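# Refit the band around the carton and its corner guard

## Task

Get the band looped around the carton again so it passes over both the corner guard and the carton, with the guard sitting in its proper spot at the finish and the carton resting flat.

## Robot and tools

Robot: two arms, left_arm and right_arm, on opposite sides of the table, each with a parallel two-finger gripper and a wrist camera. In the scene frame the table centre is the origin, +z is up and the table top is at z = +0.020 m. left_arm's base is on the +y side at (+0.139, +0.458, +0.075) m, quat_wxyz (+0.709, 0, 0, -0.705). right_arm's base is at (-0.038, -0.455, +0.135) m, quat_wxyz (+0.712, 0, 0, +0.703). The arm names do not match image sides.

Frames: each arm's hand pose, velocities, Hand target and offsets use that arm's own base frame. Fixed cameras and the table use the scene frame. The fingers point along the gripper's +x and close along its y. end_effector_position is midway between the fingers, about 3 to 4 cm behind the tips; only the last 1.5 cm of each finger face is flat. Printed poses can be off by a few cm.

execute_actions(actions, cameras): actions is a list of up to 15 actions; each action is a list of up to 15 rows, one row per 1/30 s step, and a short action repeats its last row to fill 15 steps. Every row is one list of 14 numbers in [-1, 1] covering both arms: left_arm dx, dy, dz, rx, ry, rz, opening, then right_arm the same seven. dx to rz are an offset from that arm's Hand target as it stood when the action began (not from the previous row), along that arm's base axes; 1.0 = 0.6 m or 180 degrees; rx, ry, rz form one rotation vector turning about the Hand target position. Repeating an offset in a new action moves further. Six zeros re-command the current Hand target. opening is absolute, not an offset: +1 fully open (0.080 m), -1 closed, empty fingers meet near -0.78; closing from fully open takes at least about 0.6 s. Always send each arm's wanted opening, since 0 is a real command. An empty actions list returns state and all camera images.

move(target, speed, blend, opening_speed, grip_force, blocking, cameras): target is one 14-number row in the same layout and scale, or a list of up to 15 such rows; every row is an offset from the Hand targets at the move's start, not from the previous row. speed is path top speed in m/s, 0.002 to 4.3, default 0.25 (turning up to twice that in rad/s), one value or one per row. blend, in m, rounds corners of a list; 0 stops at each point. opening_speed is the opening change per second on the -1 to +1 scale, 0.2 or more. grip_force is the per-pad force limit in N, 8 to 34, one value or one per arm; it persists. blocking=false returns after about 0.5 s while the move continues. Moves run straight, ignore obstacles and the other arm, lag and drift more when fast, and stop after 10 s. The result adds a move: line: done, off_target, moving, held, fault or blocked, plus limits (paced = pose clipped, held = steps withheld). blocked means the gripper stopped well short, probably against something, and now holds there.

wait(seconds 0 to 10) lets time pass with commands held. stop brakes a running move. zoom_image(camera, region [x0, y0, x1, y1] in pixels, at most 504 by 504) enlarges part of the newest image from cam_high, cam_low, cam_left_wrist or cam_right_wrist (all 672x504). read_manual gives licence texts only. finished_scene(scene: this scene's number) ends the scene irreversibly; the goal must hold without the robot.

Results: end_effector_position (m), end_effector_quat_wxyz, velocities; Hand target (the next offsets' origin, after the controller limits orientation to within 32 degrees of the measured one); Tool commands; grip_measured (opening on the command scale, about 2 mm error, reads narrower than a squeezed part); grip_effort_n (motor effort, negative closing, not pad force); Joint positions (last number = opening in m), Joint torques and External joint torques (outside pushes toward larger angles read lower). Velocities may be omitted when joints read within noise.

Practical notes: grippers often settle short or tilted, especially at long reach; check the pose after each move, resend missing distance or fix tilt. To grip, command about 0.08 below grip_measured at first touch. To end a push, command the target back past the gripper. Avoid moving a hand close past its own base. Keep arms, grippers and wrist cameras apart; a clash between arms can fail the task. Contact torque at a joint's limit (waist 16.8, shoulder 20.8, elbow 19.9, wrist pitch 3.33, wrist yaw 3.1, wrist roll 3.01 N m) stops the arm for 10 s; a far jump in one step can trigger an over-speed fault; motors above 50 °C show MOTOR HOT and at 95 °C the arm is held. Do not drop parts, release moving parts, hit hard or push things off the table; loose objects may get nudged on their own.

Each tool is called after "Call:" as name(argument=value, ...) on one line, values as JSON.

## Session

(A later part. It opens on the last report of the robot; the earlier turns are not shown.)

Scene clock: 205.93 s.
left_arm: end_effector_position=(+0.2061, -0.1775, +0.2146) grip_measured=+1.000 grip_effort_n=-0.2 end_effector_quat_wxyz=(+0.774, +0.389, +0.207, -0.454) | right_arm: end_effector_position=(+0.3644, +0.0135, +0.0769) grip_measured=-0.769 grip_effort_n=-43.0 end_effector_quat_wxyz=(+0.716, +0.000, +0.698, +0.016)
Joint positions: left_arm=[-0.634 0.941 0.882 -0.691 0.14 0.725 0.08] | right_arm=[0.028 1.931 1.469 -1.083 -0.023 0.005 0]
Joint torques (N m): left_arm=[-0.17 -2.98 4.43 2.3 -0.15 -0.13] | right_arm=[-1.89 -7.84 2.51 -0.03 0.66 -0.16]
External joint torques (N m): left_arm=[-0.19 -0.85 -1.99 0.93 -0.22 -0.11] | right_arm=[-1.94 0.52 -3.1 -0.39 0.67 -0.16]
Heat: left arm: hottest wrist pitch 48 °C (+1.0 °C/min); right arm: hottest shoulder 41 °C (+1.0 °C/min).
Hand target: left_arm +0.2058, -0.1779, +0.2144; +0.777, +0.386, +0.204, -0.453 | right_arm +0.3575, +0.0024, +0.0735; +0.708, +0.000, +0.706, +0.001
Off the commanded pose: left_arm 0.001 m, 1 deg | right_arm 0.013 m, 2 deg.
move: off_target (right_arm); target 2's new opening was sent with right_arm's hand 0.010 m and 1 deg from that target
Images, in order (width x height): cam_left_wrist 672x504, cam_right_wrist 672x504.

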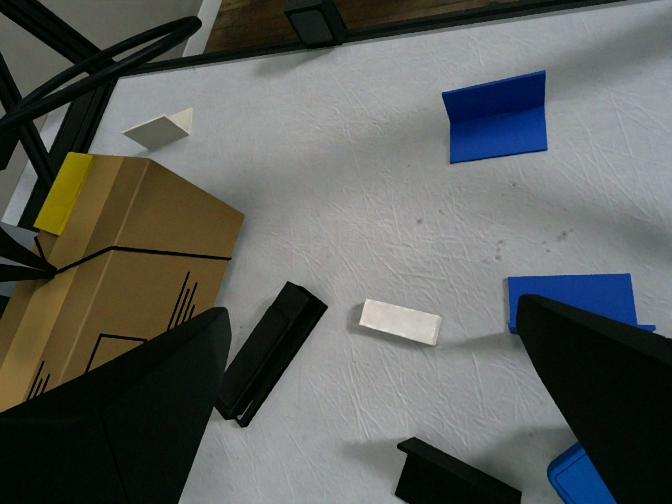

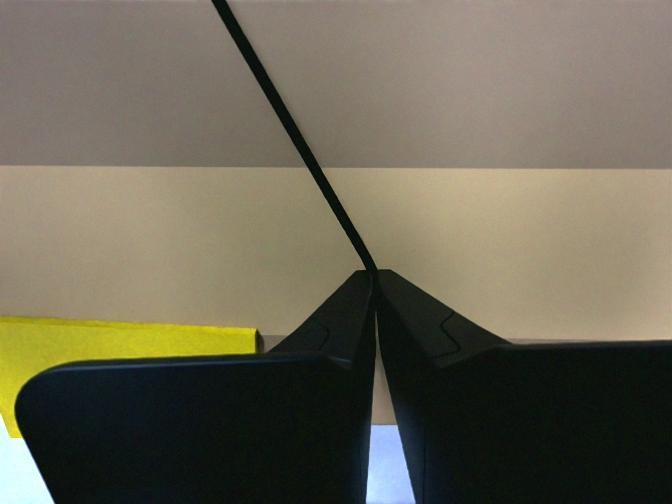

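Call:
move(target=[[0,0,0,0,0,0,1,-0.02,-0.02,0.06,0,0,0,-1],[0,0,0,0,0,0,1,-0.13,-0.03,0.075,0,0,0,-1],[0,0,0,0,0,0,1,-0.165,-0.02,0.075,0,0,0,-1]], speed=0.08, blend=0.01, cameras=["cam_right_wrist","cam_left_wrist","cam_low"])

Call:
zoom_image(camera="cam_low", region=[200, 170, 340, 345])

Scene clock: 210.97 s.
left_arm: end_effector_position=(+0.2061, -0.1775, +0.2146) grip_measured=+1.000 grip_effort_n=-0.2 end_effector_quat_wxyz=(+0.774, +0.389, +0.207, -0.454) | right_arm: end_effector_position=(+0.2735, -0.0040, +0.1191) grip_measured=-0.770 grip_effort_n=-37.0 end_effector_quat_wxyz=(+0.722, -0.001, +0.692, +0.016)
Joint positions: left_arm=[-0.634 0.941 0.882 -0.691 0.14 0.725 0.08] | right_arm=[-0.027 1.549 1.188 -1.169 -0.023 -0.05 0]
Joint torques (N m): left_arm=[-0.18 -2.98 4.43 2.3 -0.15 -0.13] | right_arm=[-0.94 -7.38 2.11 -1.92 0.65 0.29]
External joint torques (N m): left_arm=[-0.2 -0.84 -1.98 0.93 -0.22 -0.11] | right_arm=[-0.93 -1.8 -3.63 -2.33 0.65 0.29]
Heat: left arm: hottest wrist pitch 48 °C (+1.0 °C/min); right arm: hottest shoulder 41 °C (+1.0 °C/min).
Hand target: left_arm +0.2058, -0.1779, +0.2144; +0.777, +0.386, +0.204, -0.453 | right_arm +0.2585, -0.0097, +0.1185; +0.708, +0.000, +0.706, +0.001
Off the commanded pose: left_arm 0.001 m, 1 deg | right_arm 0.016 m, 3 deg.
move: off_target (right_arm)
Images, in order (width x height): cam_low 672x504, cam_left_wrist 672x504, cam_right_wrist 672x504.

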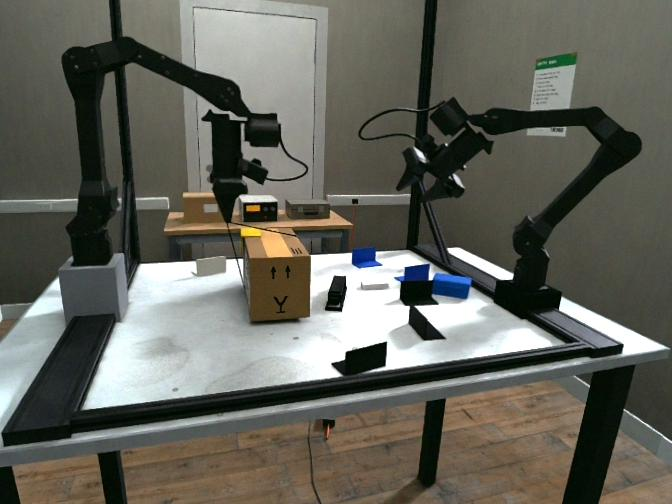

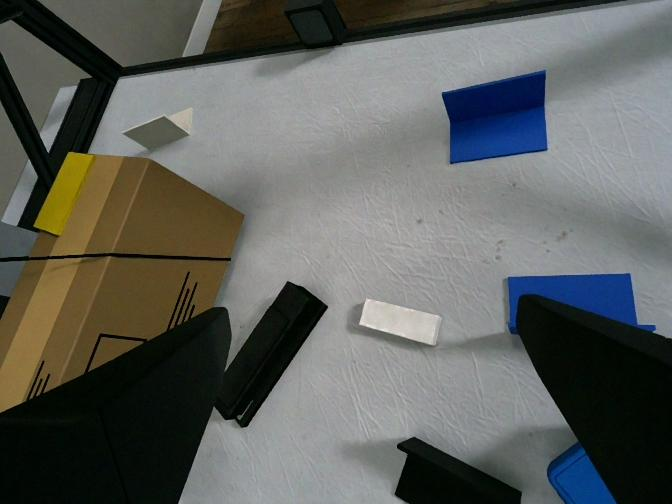

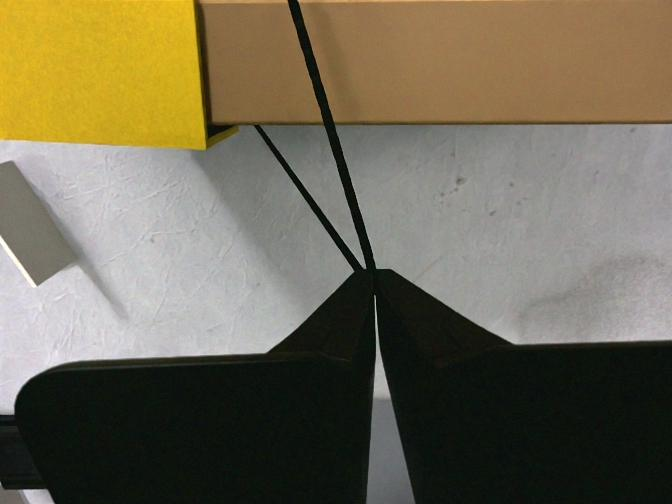

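Scaled by 2.880 from the camera's 672x504 image, which has a finer 960x720 frame.

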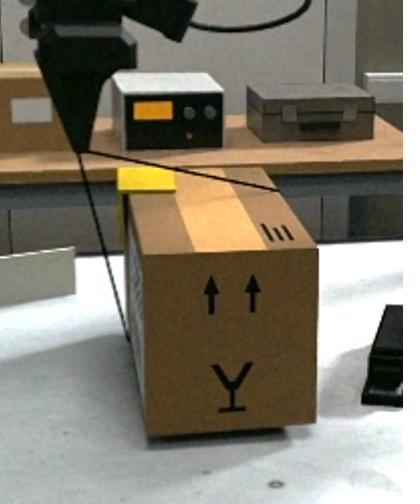

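Call:
move(target=[0,0,0,0,0,0,1,-0.005,0.19,0.005,0,0,0,-1], speed=0.08, cameras=["cam_right_wrist","cam_left_wrist","cam_high"])

Call:
zoom_image(camera="cam_left_wrist", region=[0, 90, 250, 290])

Scene clock: 216.50 s.
left_arm: end_effector_position=(+0.2061, -0.1775, +0.2146) grip_measured=+1.000 grip_effort_n=-0.2 end_effector_quat_wxyz=(+0.774, +0.389, +0.207, -0.454) | right_arm: end_effector_position=(+0.2675, +0.0985, +0.1220) grip_measured=-0.770 grip_effort_n=-36.5 end_effector_quat_wxyz=(+0.725, +0.000, +0.688, -0.006)
Joint positions: left_arm=[-0.634 0.941 0.882 -0.691 0.14 0.725 0.08] | right_arm=[0.367 1.587 1.238 -1.176 0.028 0.375 0]
Joint torques (N m): left_arm=[-0.17 -2.98 4.42 2.3 -0.15 -0.13] | right_arm=[1.72 -4.99 4.91 -2.33 -0.82 0.25]
External joint torques (N m): left_arm=[-0.17 -0.79 -2.04 0.91 -0.23 -0.11] | right_arm=[1.73 0.9 -0.84 -2.74 -0.87 0.25]
Heat: left arm: hottest wrist pitch 48 °C (+1.0 °C/min); right arm: hottest shoulder 41 °C (+1.0 °C/min).
Hand target: left_arm +0.2058, -0.1779, +0.2144; +0.777, +0.386, +0.204, -0.453 | right_arm +0.2555, +0.1044, +0.1215; +0.708, +0.000, +0.706, +0.001
Off the commanded pose: left_arm 0.001 m, 1 deg | right_arm 0.013 m, 3 deg.
move: off_target (right_arm)
Images, in order (width x height): cam_high 672x504, cam_left_wrist 672x504, cam_right_wrist 672x504.

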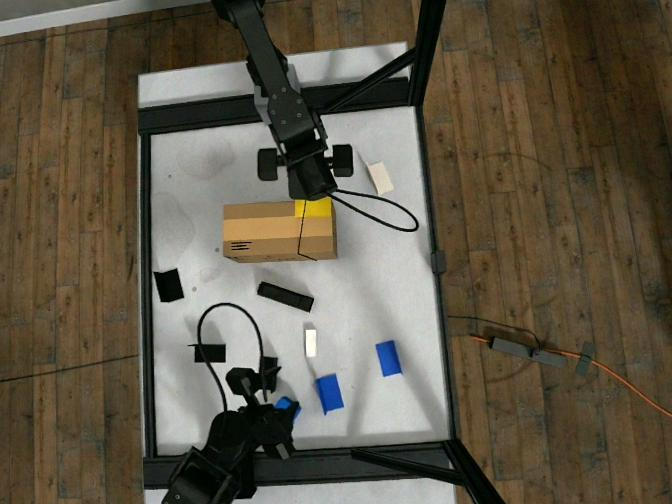

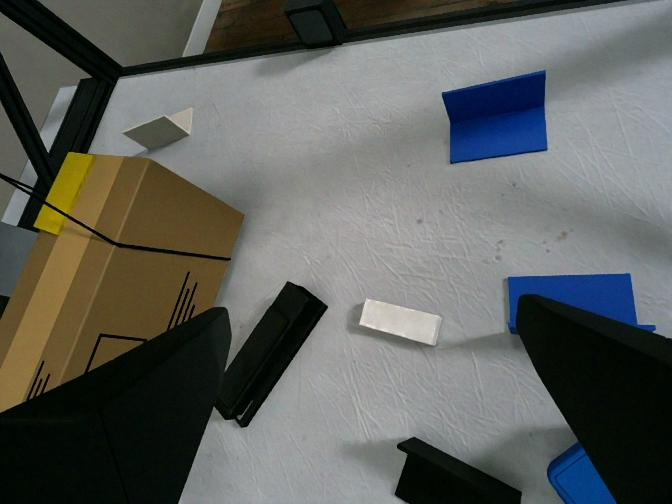

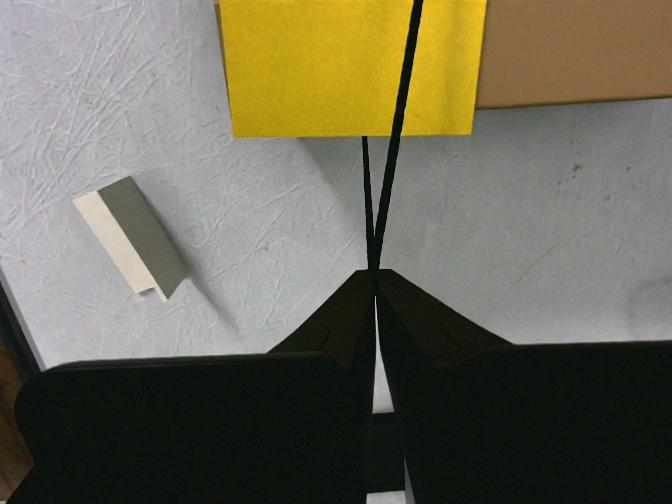

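Scaled by 2.016 from the camera's 672x504 image, which has a finer 960x720 frame.

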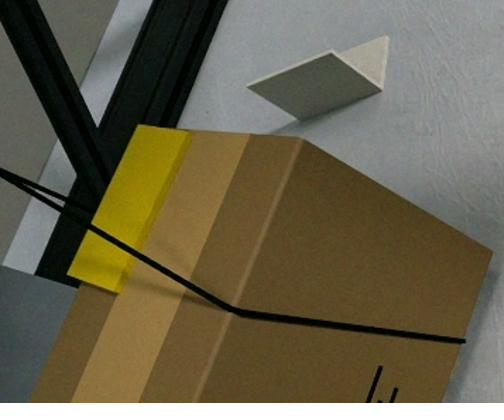

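Call:
move(target=[[0,0,0,0,0,0,1,0.11,-0.004,0.0,0,0,0,-1],[0,0,0,0,0,0,1,0.123,-0.006,-0.072,0,0,0,-1],[0,0,0,0,0,0,1,0.123,-0.006,-0.072,0,0,0,-0.5],[0,0,0,0,0,0,1,0.123,-0.006,0.05,0,0,0,-0.5]], speed=0.08, cameras=["cam_right_wrist","cam_left_wrist","cam_high"])

Call:
zoom_image(camera="cam_left_wrist", region=[0, 90, 250, 290])

Scene clock: 224.73 s.
left_arm: end_effector_position=(+0.2061, -0.1775, +0.2146) grip_measured=+1.000 grip_effort_n=-0.7 end_effector_quat_wxyz=(+0.774, +0.389, +0.207, -0.454) | right_arm: end_effector_position=(+0.3268, +0.0995, +0.1450) grip_measured=-0.503 grip_effort_n=15.6 end_effector_quat_wxyz=(+0.700, -0.003, +0.715, -0.002)
Joint positions: left_arm=[-0.634 0.941 0.882 -0.691 0.14 0.725 0.08] | right_arm=[0.296 1.856 1.641 -1.378 0 0.295 0.012]
Joint torques (N m): left_arm=[-0.18 -2.99 4.43 2.3 -0.15 -0.13] | right_arm=[0.1 -8.05 6.27 -0.05 -0.17 -0.15]
External joint torques (N m): left_arm=[-0.18 -0.82 -2.04 0.91 -0.23 -0.11] | right_arm=[0.04 -0.26 0.61 -0.36 -0.19 -0.15]
Heat: left arm: hottest wrist pitch 48 °C (+1.0 °C/min); right arm: hottest shoulder 42 °C (+2.0 °C/min).
Hand target: left_arm +0.2058, -0.1779, +0.2144; +0.777, +0.386, +0.204, -0.453 | right_arm +0.3294, +0.1008, +0.1516; +0.708, +0.000, +0.706, +0.001
Off the commanded pose: left_arm 0.001 m, 1 deg | right_arm 0.007 m, 1 deg.
move: done; target 3's new opening was sent with right_arm's hand 0.010 m and 2 deg from that target
Images, in order (width x height): cam_high 672x504, cam_left_wrist 672x504, cam_right_wrist 672x504.

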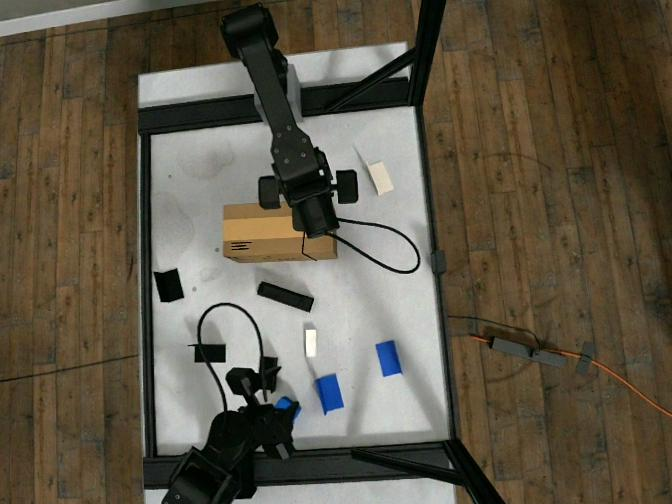

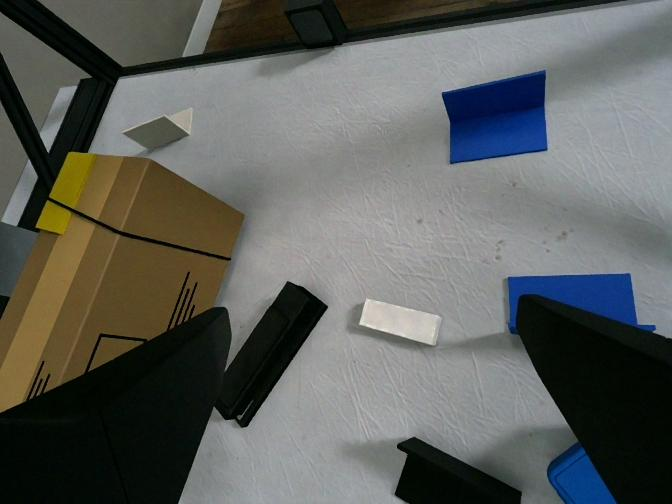

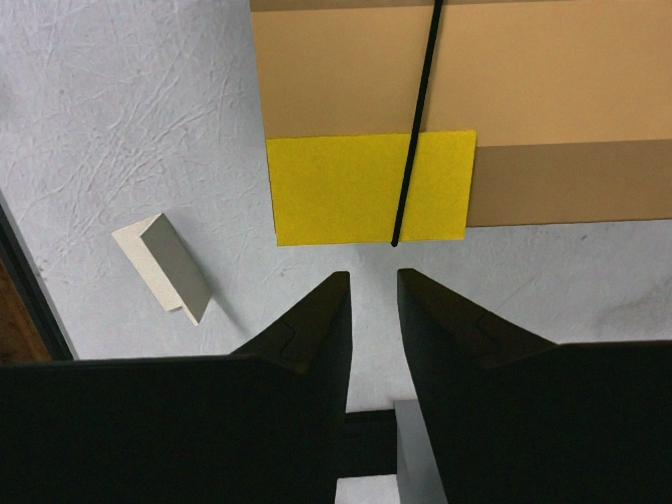

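Scaled by 2.016 from the camera's 672x504 image, which has a finer 960x720 frame.

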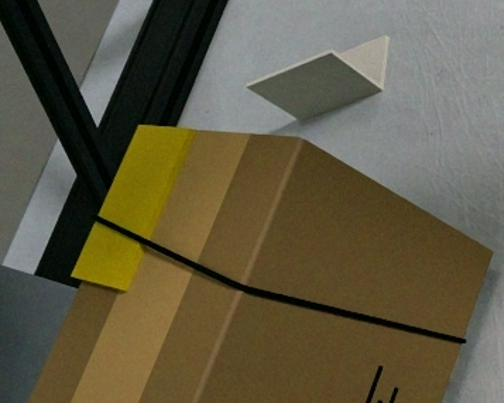

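Call:
move(target=[0,0,0,0,0,0,1,0.143,-0.03,-0.06,0,0,0,-0.2], speed=0.15, cameras=["cam_right_wrist"])

Scene clock: 229.97 s.
left_arm: end_effector_position=(+0.2061, -0.1775, +0.2146) grip_measured=+1.000 grip_effort_n=0.2 end_effector_quat_wxyz=(+0.774, +0.389, +0.207, -0.454) | right_arm: end_effector_position=(+0.4117, +0.0819, +0.1184) grip_measured=-0.203 grip_effort_n=16.0 end_effector_quat_wxyz=(+0.708, +0.000, +0.706, +0.000)
Joint positions: left_arm=[-0.634 0.941 0.882 -0.691 0.14 0.725 0.08] | right_arm=[0.197 2.163 1.979 -1.384 0 0.195 0.026]
Joint torques (N m): left_arm=[-0.18 -2.98 4.43 2.3 -0.15 -0.13] | right_arm=[0 -7.29 6.25 0 -0.17 -0.16]
External joint torques (N m): left_arm=[-0.19 -0.87 -1.98 0.92 -0.22 -0.11] | right_arm=[-0.01 2.69 0.59 -0.32 -0.19 -0.16]
Heat: left arm: hottest wrist pitch 48 °C (+1.0 °C/min); right arm: hottest shoulder 43 °C (+3.0 °C/min).
Hand target: left_arm +0.2058, -0.1779, +0.2144; +0.777, +0.386, +0.204, -0.453 | right_arm +0.4151, +0.0827, +0.1155; +0.708, +0.000, +0.706, +0.001
Off the commanded pose: left_arm 0.001 m, 1 deg | right_arm 0.005 m, 0 deg.
move: done
Images, in order (width x height): cam_right_wrist 672x504.

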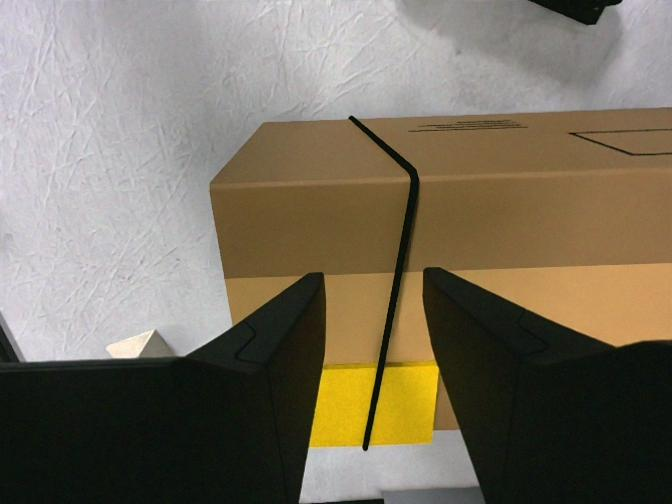

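Call:
move(target=[[0,0,0,0,0,0,1,-0.004,-0.028,-0.05,0,0,0,-0.2],[0,0,0,0,0,0,1,-0.004,-0.028,-0.077,0,0,0,-0.2]], speed=0.1, cameras=["cam_right_wrist"])

Scene clock: 236.60 s.
left_arm: end_effector_position=(+0.2061, -0.1775, +0.2146) grip_measured=+1.000 grip_effort_n=0.2 end_effector_quat_wxyz=(+0.774, +0.389, +0.207, -0.454) | right_arm: end_effector_position=(+0.4141, +0.0664, +0.0787) grip_measured=-0.203 grip_effort_n=15.6 end_effector_quat_wxyz=(+0.712, +0.002, +0.702, +0.002)
Joint positions: left_arm=[-0.634 0.941 0.882 -0.691 0.14 0.725 0.08] | right_arm=[0.158 2.153 1.806 -1.208 -0.003 0.157 0.026]
Joint torques (N m): left_arm=[-0.18 -2.98 4.43 2.3 -0.15 -0.13] | right_arm=[0.03 -7.77 2.49 1.02 -0.13 -0.14]
External joint torques (N m): left_arm=[-0.16 -0.83 -2.04 0.91 -0.23 -0.11] | right_arm=[-0.05 2.25 -3.3 0.64 -0.14 -0.14]
Heat: left arm: hottest wrist pitch 48 °C (+1.0 °C/min); right arm: hottest shoulder 43 °C (+2.0 °C/min).
Hand target: left_arm +0.2058, -0.1779, +0.2144; +0.777, +0.386, +0.204, -0.453 | right_arm +0.4128, +0.0660, +0.0694; +0.708, +0.000, +0.706, +0.001
Off the commanded pose: left_arm 0.001 m, 1 deg | right_arm 0.010 m, 1 deg.
move: off_target (right_arm)
Images, in order (width x height): cam_right_wrist 672x504.

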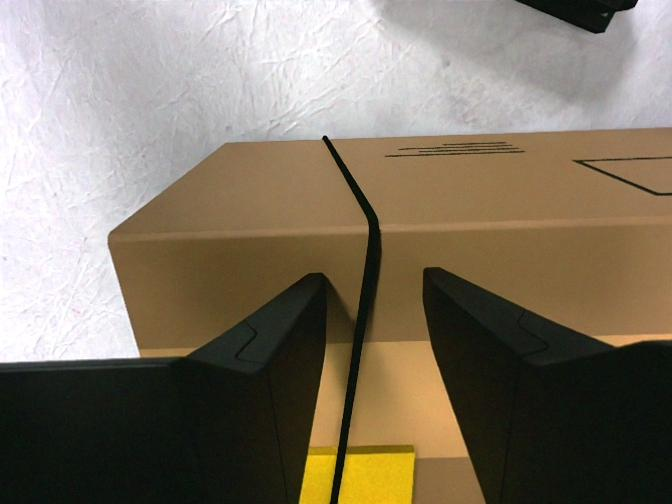

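Call:
move(target=[[0,0,0,0,0,0,1,0,0,-0.003,0,0,0,-1],[0,0,0,0,0,0,1,0,0,0.03,0,0,0,-1],[0,0,0,0,0,0,1,0.008,0.044,0.03,0,0,0,-1],[0,0,0,0,0,0,1,0.008,0.044,0.004,0,0,0,-1]], speed=0.08, cameras=["cam_right_wrist","cam_left_wrist"])

Scene clock: 243.00 s.
left_arm: end_effector_position=(+0.2061, -0.1775, +0.2146) grip_measured=+1.000 grip_effort_n=0.2 end_effector_quat_wxyz=(+0.774, +0.389, +0.207, -0.454) | right_arm: end_effector_position=(+0.4191, +0.0858, +0.0814) grip_measured=-0.769 grip_effort_n=-42.1 end_effector_quat_wxyz=(+0.714, -0.004, +0.701, -0.003)
Joint positions: left_arm=[-0.634 0.941 0.882 -0.691 0.14 0.725 0.08] | right_arm=[0.207 2.188 1.872 -1.238 0.014 0.206 0]
Joint torques (N m): left_arm=[-0.17 -2.98 4.43 2.3 -0.15 -0.13] | right_arm=[0.94 -7.51 3.37 0.82 -0.29 0.26]
External joint torques (N m): left_arm=[-0.18 -0.86 -1.97 0.93 -0.22 -0.12] | right_arm=[0.89 2.71 -2.34 0.48 -0.32 0.26]
Heat: left arm: hottest wrist pitch 49 °C (+2.0 °C/min); right arm: hottest shoulder 44 °C (+3.0 °C/min).
Hand target: left_arm +0.2058, -0.1779, +0.2144; +0.777, +0.386, +0.204, -0.453 | right_arm +0.4175, +0.0924, +0.0717; +0.708, +0.000, +0.706, +0.001
Off the commanded pose: left_arm 0.001 m, 1 deg | right_arm 0.012 m, 1 deg.
move: off_target (right_arm)
Images, in order (width x height): cam_left_wrist 672x504, cam_right_wrist 672x504.

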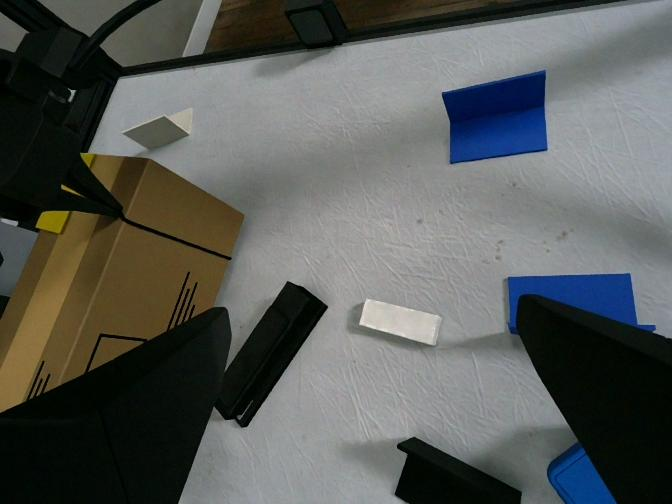

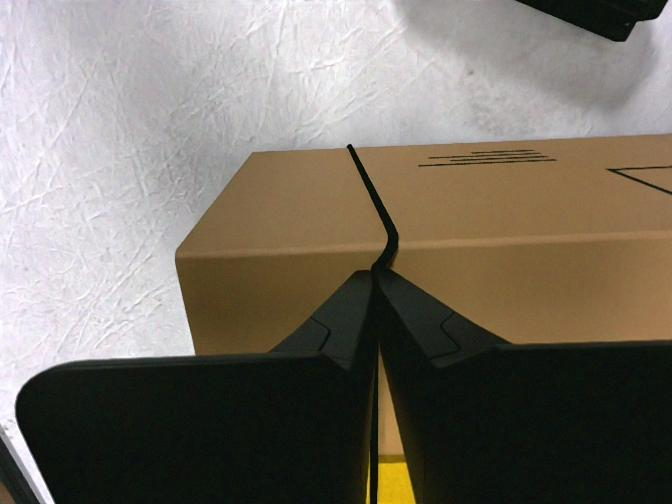

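Call:
move(target=[[0,0,0,0,0,0,1,0.05,0,0.045,0,0,0,-1],[0,0,0,0,0,0,1,0.05,0.016,0.045,0,0,0,-1],[0,0,0,0,0,0,1,0.002,0.009,0.004,0,0,0,-1]], speed=0.08, cameras=["cam_right_wrist","cam_left_wrist"])

Scene clock: 249.07 s.
left_arm: end_effector_position=(+0.2061, -0.1775, +0.2146) grip_measured=+1.000 grip_effort_n=-0.2 end_effector_quat_wxyz=(+0.774, +0.389, +0.207, -0.454) | right_arm: end_effector_position=(+0.4278, +0.0985, +0.0805) grip_measured=-0.770 grip_effort_n=-38.4 end_effector_quat_wxyz=(+0.721, +0.000, +0.693, +0.006)
Joint positions: left_arm=[-0.634 0.941 0.882 -0.691 0.14 0.725 0.08] | right_arm=[0.226 2.214 1.91 -1.226 0 0.217 0]
Joint torques (N m): left_arm=[-0.18 -2.99 4.43 2.3 -0.14 -0.13] | right_arm=[0.21 -9.25 1.99 -0.4 -0.08 0.25]
External joint torques (N m): left_arm=[-0.19 -0.89 -1.96 0.93 -0.22 -0.11] | right_arm=[0.22 1.06 -3.74 -0.8 -0.11 0.25]
Motor temperatures (°C): left_arm=[29 30 36 49 30 31] | right_arm=[27 45 37 33 34 30]
Heat: left arm: hottest wrist pitch 49 °C (+1.0 °C/min); right arm: hottest shoulder 45 °C (+4.1 °C/min).
Hand target: left_arm +0.2058, -0.1779, +0.2144; +0.777, +0.386, +0.204, -0.453 | right_arm +0.4188, +0.0978, +0.0742; +0.708, +0.000, +0.706, +0.001
Off the commanded pose: left_arm 0.001 m, 1 deg | right_arm 0.011 m, 2 deg.
move: off_target (right_arm)
Images, in order (width x height): cam_left_wrist 672x504, cam_right_wrist 672x504.

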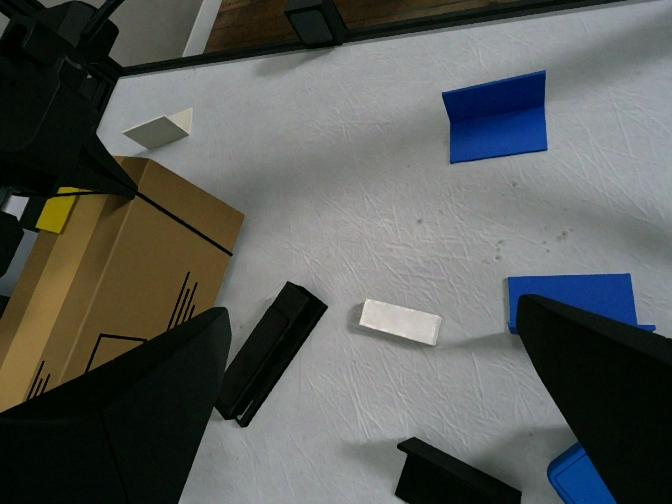

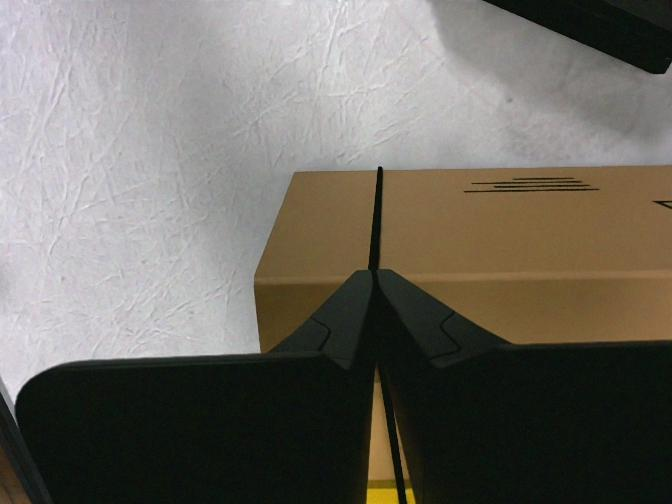

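Call:
move(target=[[0,0,0,0,0,0,1,0.01,0,0.03,0,0,0,-1],[0,0,0,0,0,0,1,0.01,-0.02,0.03,0,0,0,-1],[0,0,0,0,0,0,1,-0.008,-0.018,0.004,0,0,0,-1],[0,0,0,0,0,0,1,-0.008,-0.018,0.004,0,0,0,-0.5],[0,0,0,0,0,0,1,-0.02,0,0.1,0,0,0,-0.5]], speed=0.1, cameras=["cam_right_wrist","cam_left_wrist"])

Call:
zoom_image(camera="cam_right_wrist", region=[150, 80, 550, 380])

Scene clock: 259.57 s.
left_arm: end_effector_position=(+0.2061, -0.1775, +0.2146) grip_measured=+1.000 grip_effort_n=0.2 end_effector_quat_wxyz=(+0.774, +0.389, +0.207, -0.454) | right_arm: end_effector_position=(+0.4038, +0.0975, +0.1268) grip_measured=-0.503 grip_effort_n=15.6 end_effector_quat_wxyz=(+0.698, -0.004, +0.716, +0.004)
Joint positions: left_arm=[-0.634 0.941 0.882 -0.691 0.14 0.725 0.08] | right_arm=[0.235 2.172 2.027 -1.449 -0.006 0.223 0.012]
Joint torques (N m): left_arm=[-0.18 -2.98 4.43 2.3 -0.15 -0.14] | right_arm=[0.06 -10 6.21 -0.05 0.04 0.27]
External joint torques (N m): left_arm=[-0.17 -0.85 -2 0.91 -0.23 -0.12] | right_arm=[0.07 -0.07 0.57 -0.37 0.02 0.26]
Heat: left arm: hottest wrist pitch 49 °C (+1.0 °C/min); right arm: hottest shoulder 47 °C (+6.0 °C/min).
Hand target: left_arm +0.2058, -0.1779, +0.2144; +0.777, +0.386, +0.204, -0.453 | right_arm +0.4067, +0.0978, +0.1341; +0.708, +0.000, +0.706, +0.001
Off the commanded pose: left_arm 0.001 m, 1 deg | right_arm 0.008 m, 2 deg.
move: done; target 4's new opening was sent with right_arm's hand 0.009 m and 2 deg from that target
Images, in order (width x height): cam_left_wrist 672x504, cam_right_wrist 672x504.

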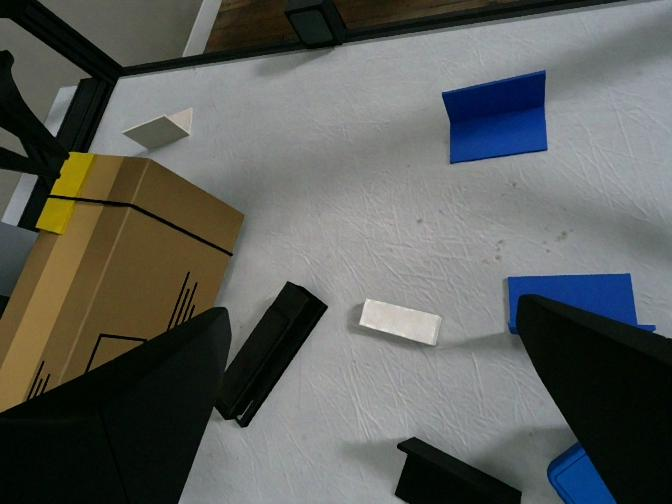

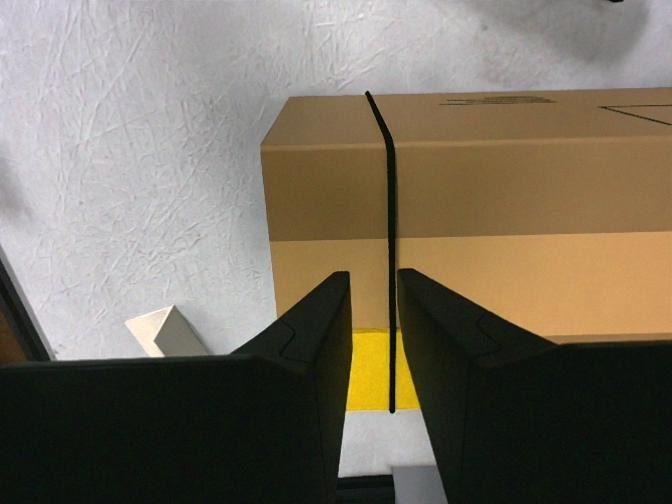

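Scaled by 1.260 from the camera's 672x504 image, which has a finer 960x720 frame.

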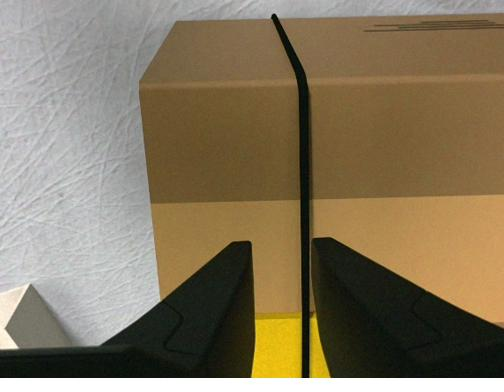

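Call:
move(target=[[0,0,0,0,0,0,1,-0.1,0,0.06,0,0,0,-0.5],[0,0,0,0,0,0,1,-0.418,-0.04,0.02,0.02,-0.172,-0.226,-0.5]], blend=0.03, cameras=["all"])

Call:
zoom_image(camera="cam_high", region=[200, 170, 360, 290])

Scene clock: 267.13 s.
left_arm: end_effector_position=(+0.2061, -0.1775, +0.2146) grip_measured=+1.000 grip_effort_n=-0.2 end_effector_quat_wxyz=(+0.774, +0.389, +0.207, -0.454) | right_arm: end_effector_position=(+0.1563, +0.0760, +0.1480) grip_measured=-0.503 grip_effort_n=15.6 end_effector_quat_wxyz=(+0.821, +0.263, +0.457, -0.217)
Joint positions: left_arm=[-0.634 0.941 0.882 -0.691 0.14 0.725 0.08] | right_arm=[0.845 0.905 0.794 -1.192 0.457 1.501 0.012]
Joint torques (N m): left_arm=[-0.18 -2.97 4.43 2.3 -0.15 -0.13] | right_arm=[0.25 -1.81 3.73 0.32 0.72 0.25]
External joint torques (N m): left_arm=[-0.16 -0.85 -1.98 0.93 -0.23 -0.12] | right_arm=[0.24 -0.53 -2.33 -0.4 0.39 0.26]
Heat: left arm: hottest wrist pitch 49 °C (+1.0 °C/min); right arm: hottest shoulder 46 °C (+5.1 °C/min).
Hand target: left_arm +0.2058, -0.1779, +0.2144; +0.777, +0.386, +0.204, -0.453 | right_arm +0.1560, +0.0737, +0.1461; +0.823, +0.264, +0.452, -0.221
Off the commanded pose: left_arm 0.001 m, 1 deg | right_arm 0.003 m, 1 deg.
move: done

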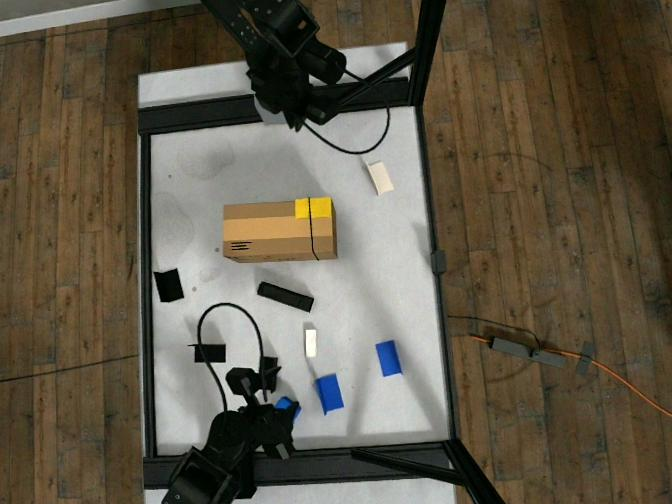

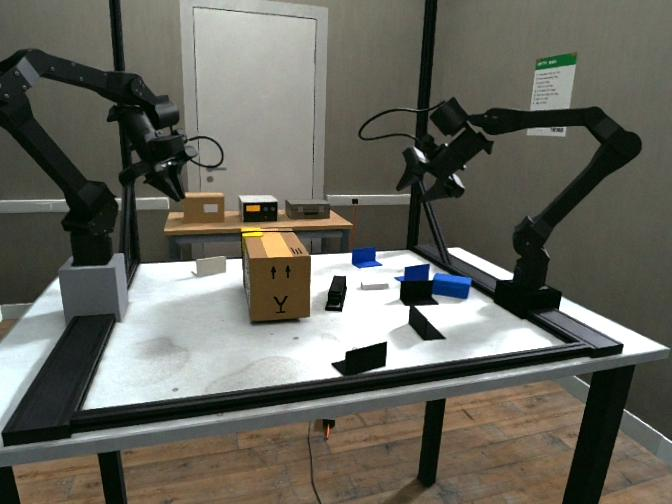

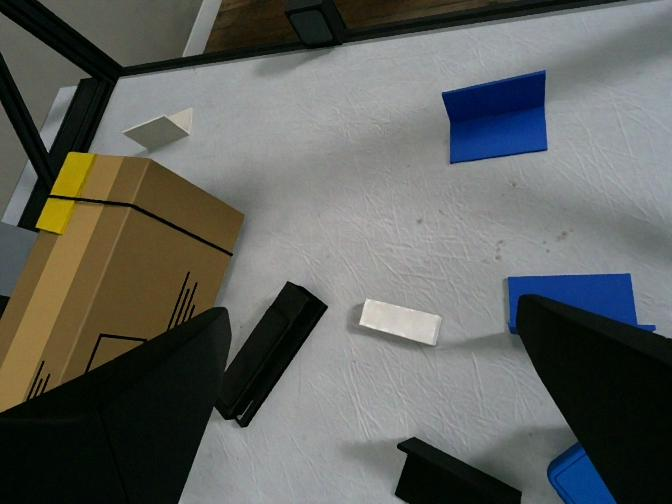

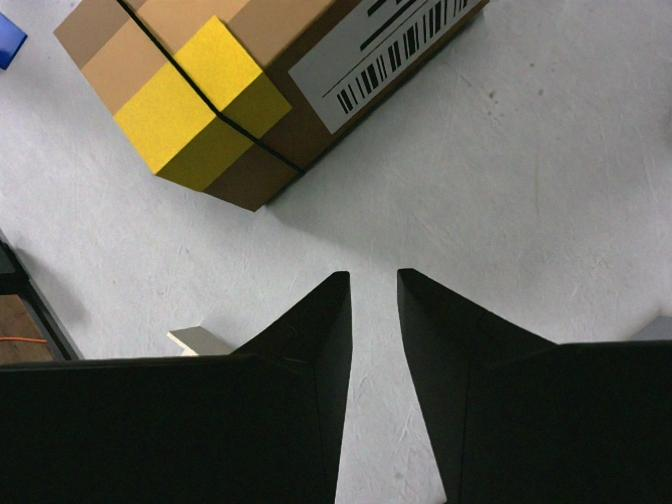

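Scaled by 3.150 from the camera's 672x504 image, which has a finer 960x720 frame.

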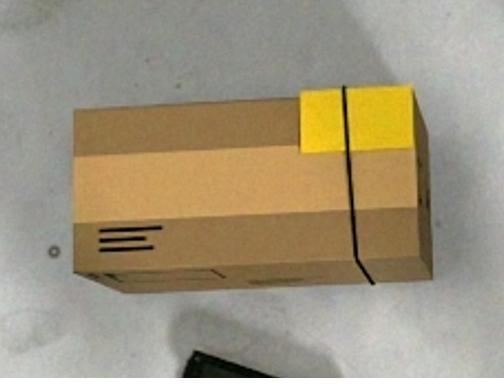

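Call:
move(target=[[0,0,0,0,0,0,1,0.2,0.02,0.09,-0.01,0.1,0.13,-0.2],[0,0,0,0,0,0,1,0.308,0.03,-0.055,-0.02,0.172,0.226,-0.2]], blend=0.03, cameras=["cam_right_wrist"])

Scene clock: 274.97 s.
left_arm: end_effector_position=(+0.2061, -0.1775, +0.2146) grip_measured=+1.000 grip_effort_n=0.2 end_effector_quat_wxyz=(+0.774, +0.389, +0.207, -0.454) | right_arm: end_effector_position=(+0.3369, +0.0919, +0.1140) grip_measured=-0.203 grip_effort_n=16.0 end_effector_quat_wxyz=(+0.707, -0.002, +0.707, +0.002)
Joint positions: left_arm=[-0.634 0.941 0.882 -0.691 0.14 0.725 0.08] | right_arm=[0.266 1.871 1.537 -1.237 0 0.261 0.026]
Joint torques (N m): left_arm=[-0.18 -2.98 4.43 2.3 -0.15 -0.13] | right_arm=[-0.35 -5.8 6.1 -0.02 -0.21 -0.15]
External joint torques (N m): left_arm=[-0.19 -0.82 -2.09 0.89 -0.23 -0.11] | right_arm=[-0.43 2.18 0.41 -0.35 -0.23 -0.15]
Heat: left arm: hottest wrist pitch 49 °C (+1.0 °C/min); right arm: hottest shoulder 44 °C (+3.0 °C/min).
Hand target: left_arm +0.2058, -0.1779, +0.2144; +0.777, +0.386, +0.204, -0.453 | right_arm +0.3407, +0.0918, +0.1131; +0.708, +0.000, +0.706, +0.001
Off the commanded pose: left_arm 0.001 m, 1 deg | right_arm 0.004 m, 0 deg.
move: done
Images, in order (width x height): cam_right_wrist 672x504.

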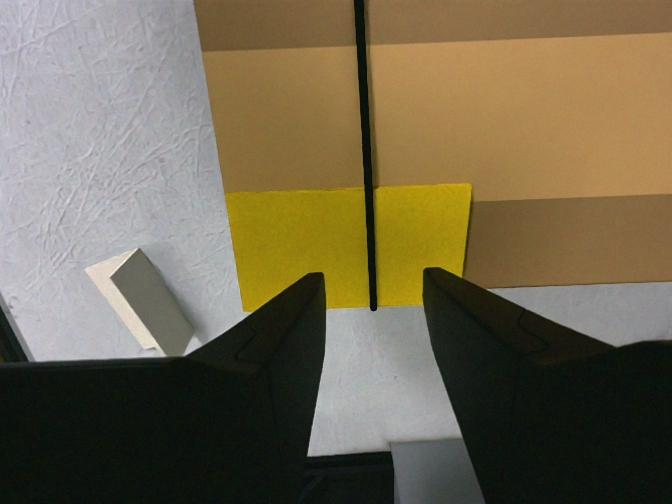

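Call:
move(target=[[0,0,0,0,0,0,1,-0.028,0,-0.068,0,0,0,-0.3],[0,0,0,0,0,0,1,-0.028,0,-0.068,0,0,0,-1],[0,0,0,0,0,0,1,-0.08,0,0.0,0,0,0,-1],[0,0,0,0,0,0,1,-0.08,0.018,0.0,0,0,0,-1],[0,0,0,0,0,0,1,-0.03,0.014,-0.058,0,0,0,-1],[0,0,0,0,0,0,1,-0.03,0.014,-0.058,0,0,0,-0.5],[0,0,0,0,0,0,1,-0.02,0.014,0.06,0,0,0,-0.5]], speed=0.1, cameras=["cam_right_wrist"])

Scene clock: 285.20 s.
left_arm: end_effector_position=(+0.2061, -0.1775, +0.2146) grip_measured=+1.000 grip_effort_n=-0.7 end_effector_quat_wxyz=(+0.774, +0.389, +0.207, -0.454) | right_arm: end_effector_position=(+0.3252, +0.1003, +0.1477) grip_measured=-0.503 grip_effort_n=15.6 end_effector_quat_wxyz=(+0.705, -0.002, +0.709, +0.001)
Joint positions: left_arm=[-0.634 0.941 0.882 -0.691 0.14 0.725 0.08] | right_arm=[0.299 1.837 1.628 -1.367 0 0.295 0.012]
Joint torques (N m): left_arm=[-0.18 -2.98 4.43 2.3 -0.15 -0.13] | right_arm=[-0.27 -6.23 6.23 -0.02 -0.2 -0.14]
External joint torques (N m): left_arm=[-0.17 -0.84 -2.03 0.9 -0.23 -0.12] | right_arm=[-0.25 1.56 0.48 -0.37 -0.23 -0.14]
Heat: left arm: hottest wrist pitch 49 °C (+1.0 °C/min); right arm: hottest shoulder 44 °C (+2.0 °C/min).
Hand target: left_arm +0.2058, -0.1779, +0.2144; +0.777, +0.386, +0.204, -0.453 | right_arm +0.3288, +0.1002, +0.1492; +0.708, +0.000, +0.706, +0.001
Off the commanded pose: left_arm 0.001 m, 1 deg | right_arm 0.004 m, 1 deg.
move: done
Images, in order (width x height): cam_right_wrist 672x504.

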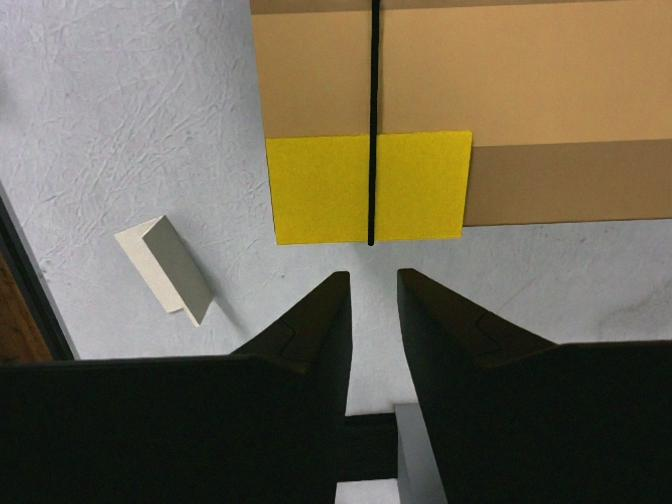

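Centered and square. Retreat up a little and finish.

Call:
move(target=[0,0,0,0,0,0,1,-0.15,0,0.1,0,0,0,-0.5])

Call:
finished_scene(scene=1)

Scene clock: 289.03 s.
left_arm: end_effector_position=(+0.2061, -0.1775, +0.2146) grip_measured=+1.000 grip_effort_n=-0.2 end_effector_quat_wxyz=(+0.774, +0.389, +0.207, -0.454) | right_arm: end_effector_position=(+0.2413, +0.1010, +0.2100) grip_measured=-0.503 grip_effort_n=16.0 end_effector_quat_wxyz=(+0.710, -0.002, +0.704, +0.005)
Joint positions: left_arm=[-0.634 0.941 0.882 -0.691 0.14 0.725 0.08] | right_arm=[0.396 1.55 1.553 -1.564 -0.001 0.386 0.012]
Joint torques (N m): left_arm=[-0.18 -2.98 4.43 2.3 -0.15 -0.13] | right_arm=[0.16 -5.67 3.36 -0.13 -0.13 0.25]
External joint torques (N m): left_arm=[-0.19 -0.86 -1.97 0.92 -0.22 -0.12] | right_arm=[0.14 -0.21 -2.26 -0.5 -0.16 0.25]
Heat: left arm: hottest wrist pitch 49 °C (+1.0 °C/min); right arm: hottest shoulder 43 °C (+0.0 °C/min).
Hand target: left_arm +0.2058, -0.1779, +0.2144; +0.777, +0.386, +0.204, -0.453 | right_arm +0.2388, +0.1003, +0.2091; +0.708, +0.000, +0.706, +0.001
Off the commanded pose: left_arm 0.001 m, 1 deg | right_arm 0.003 m, 1 deg.
joint sent to its limit (right arm) — joint 4 (wrist pitch), lower limit. The joint targets still meet the commanded pose.
move: done

The scene is finished: the task was done.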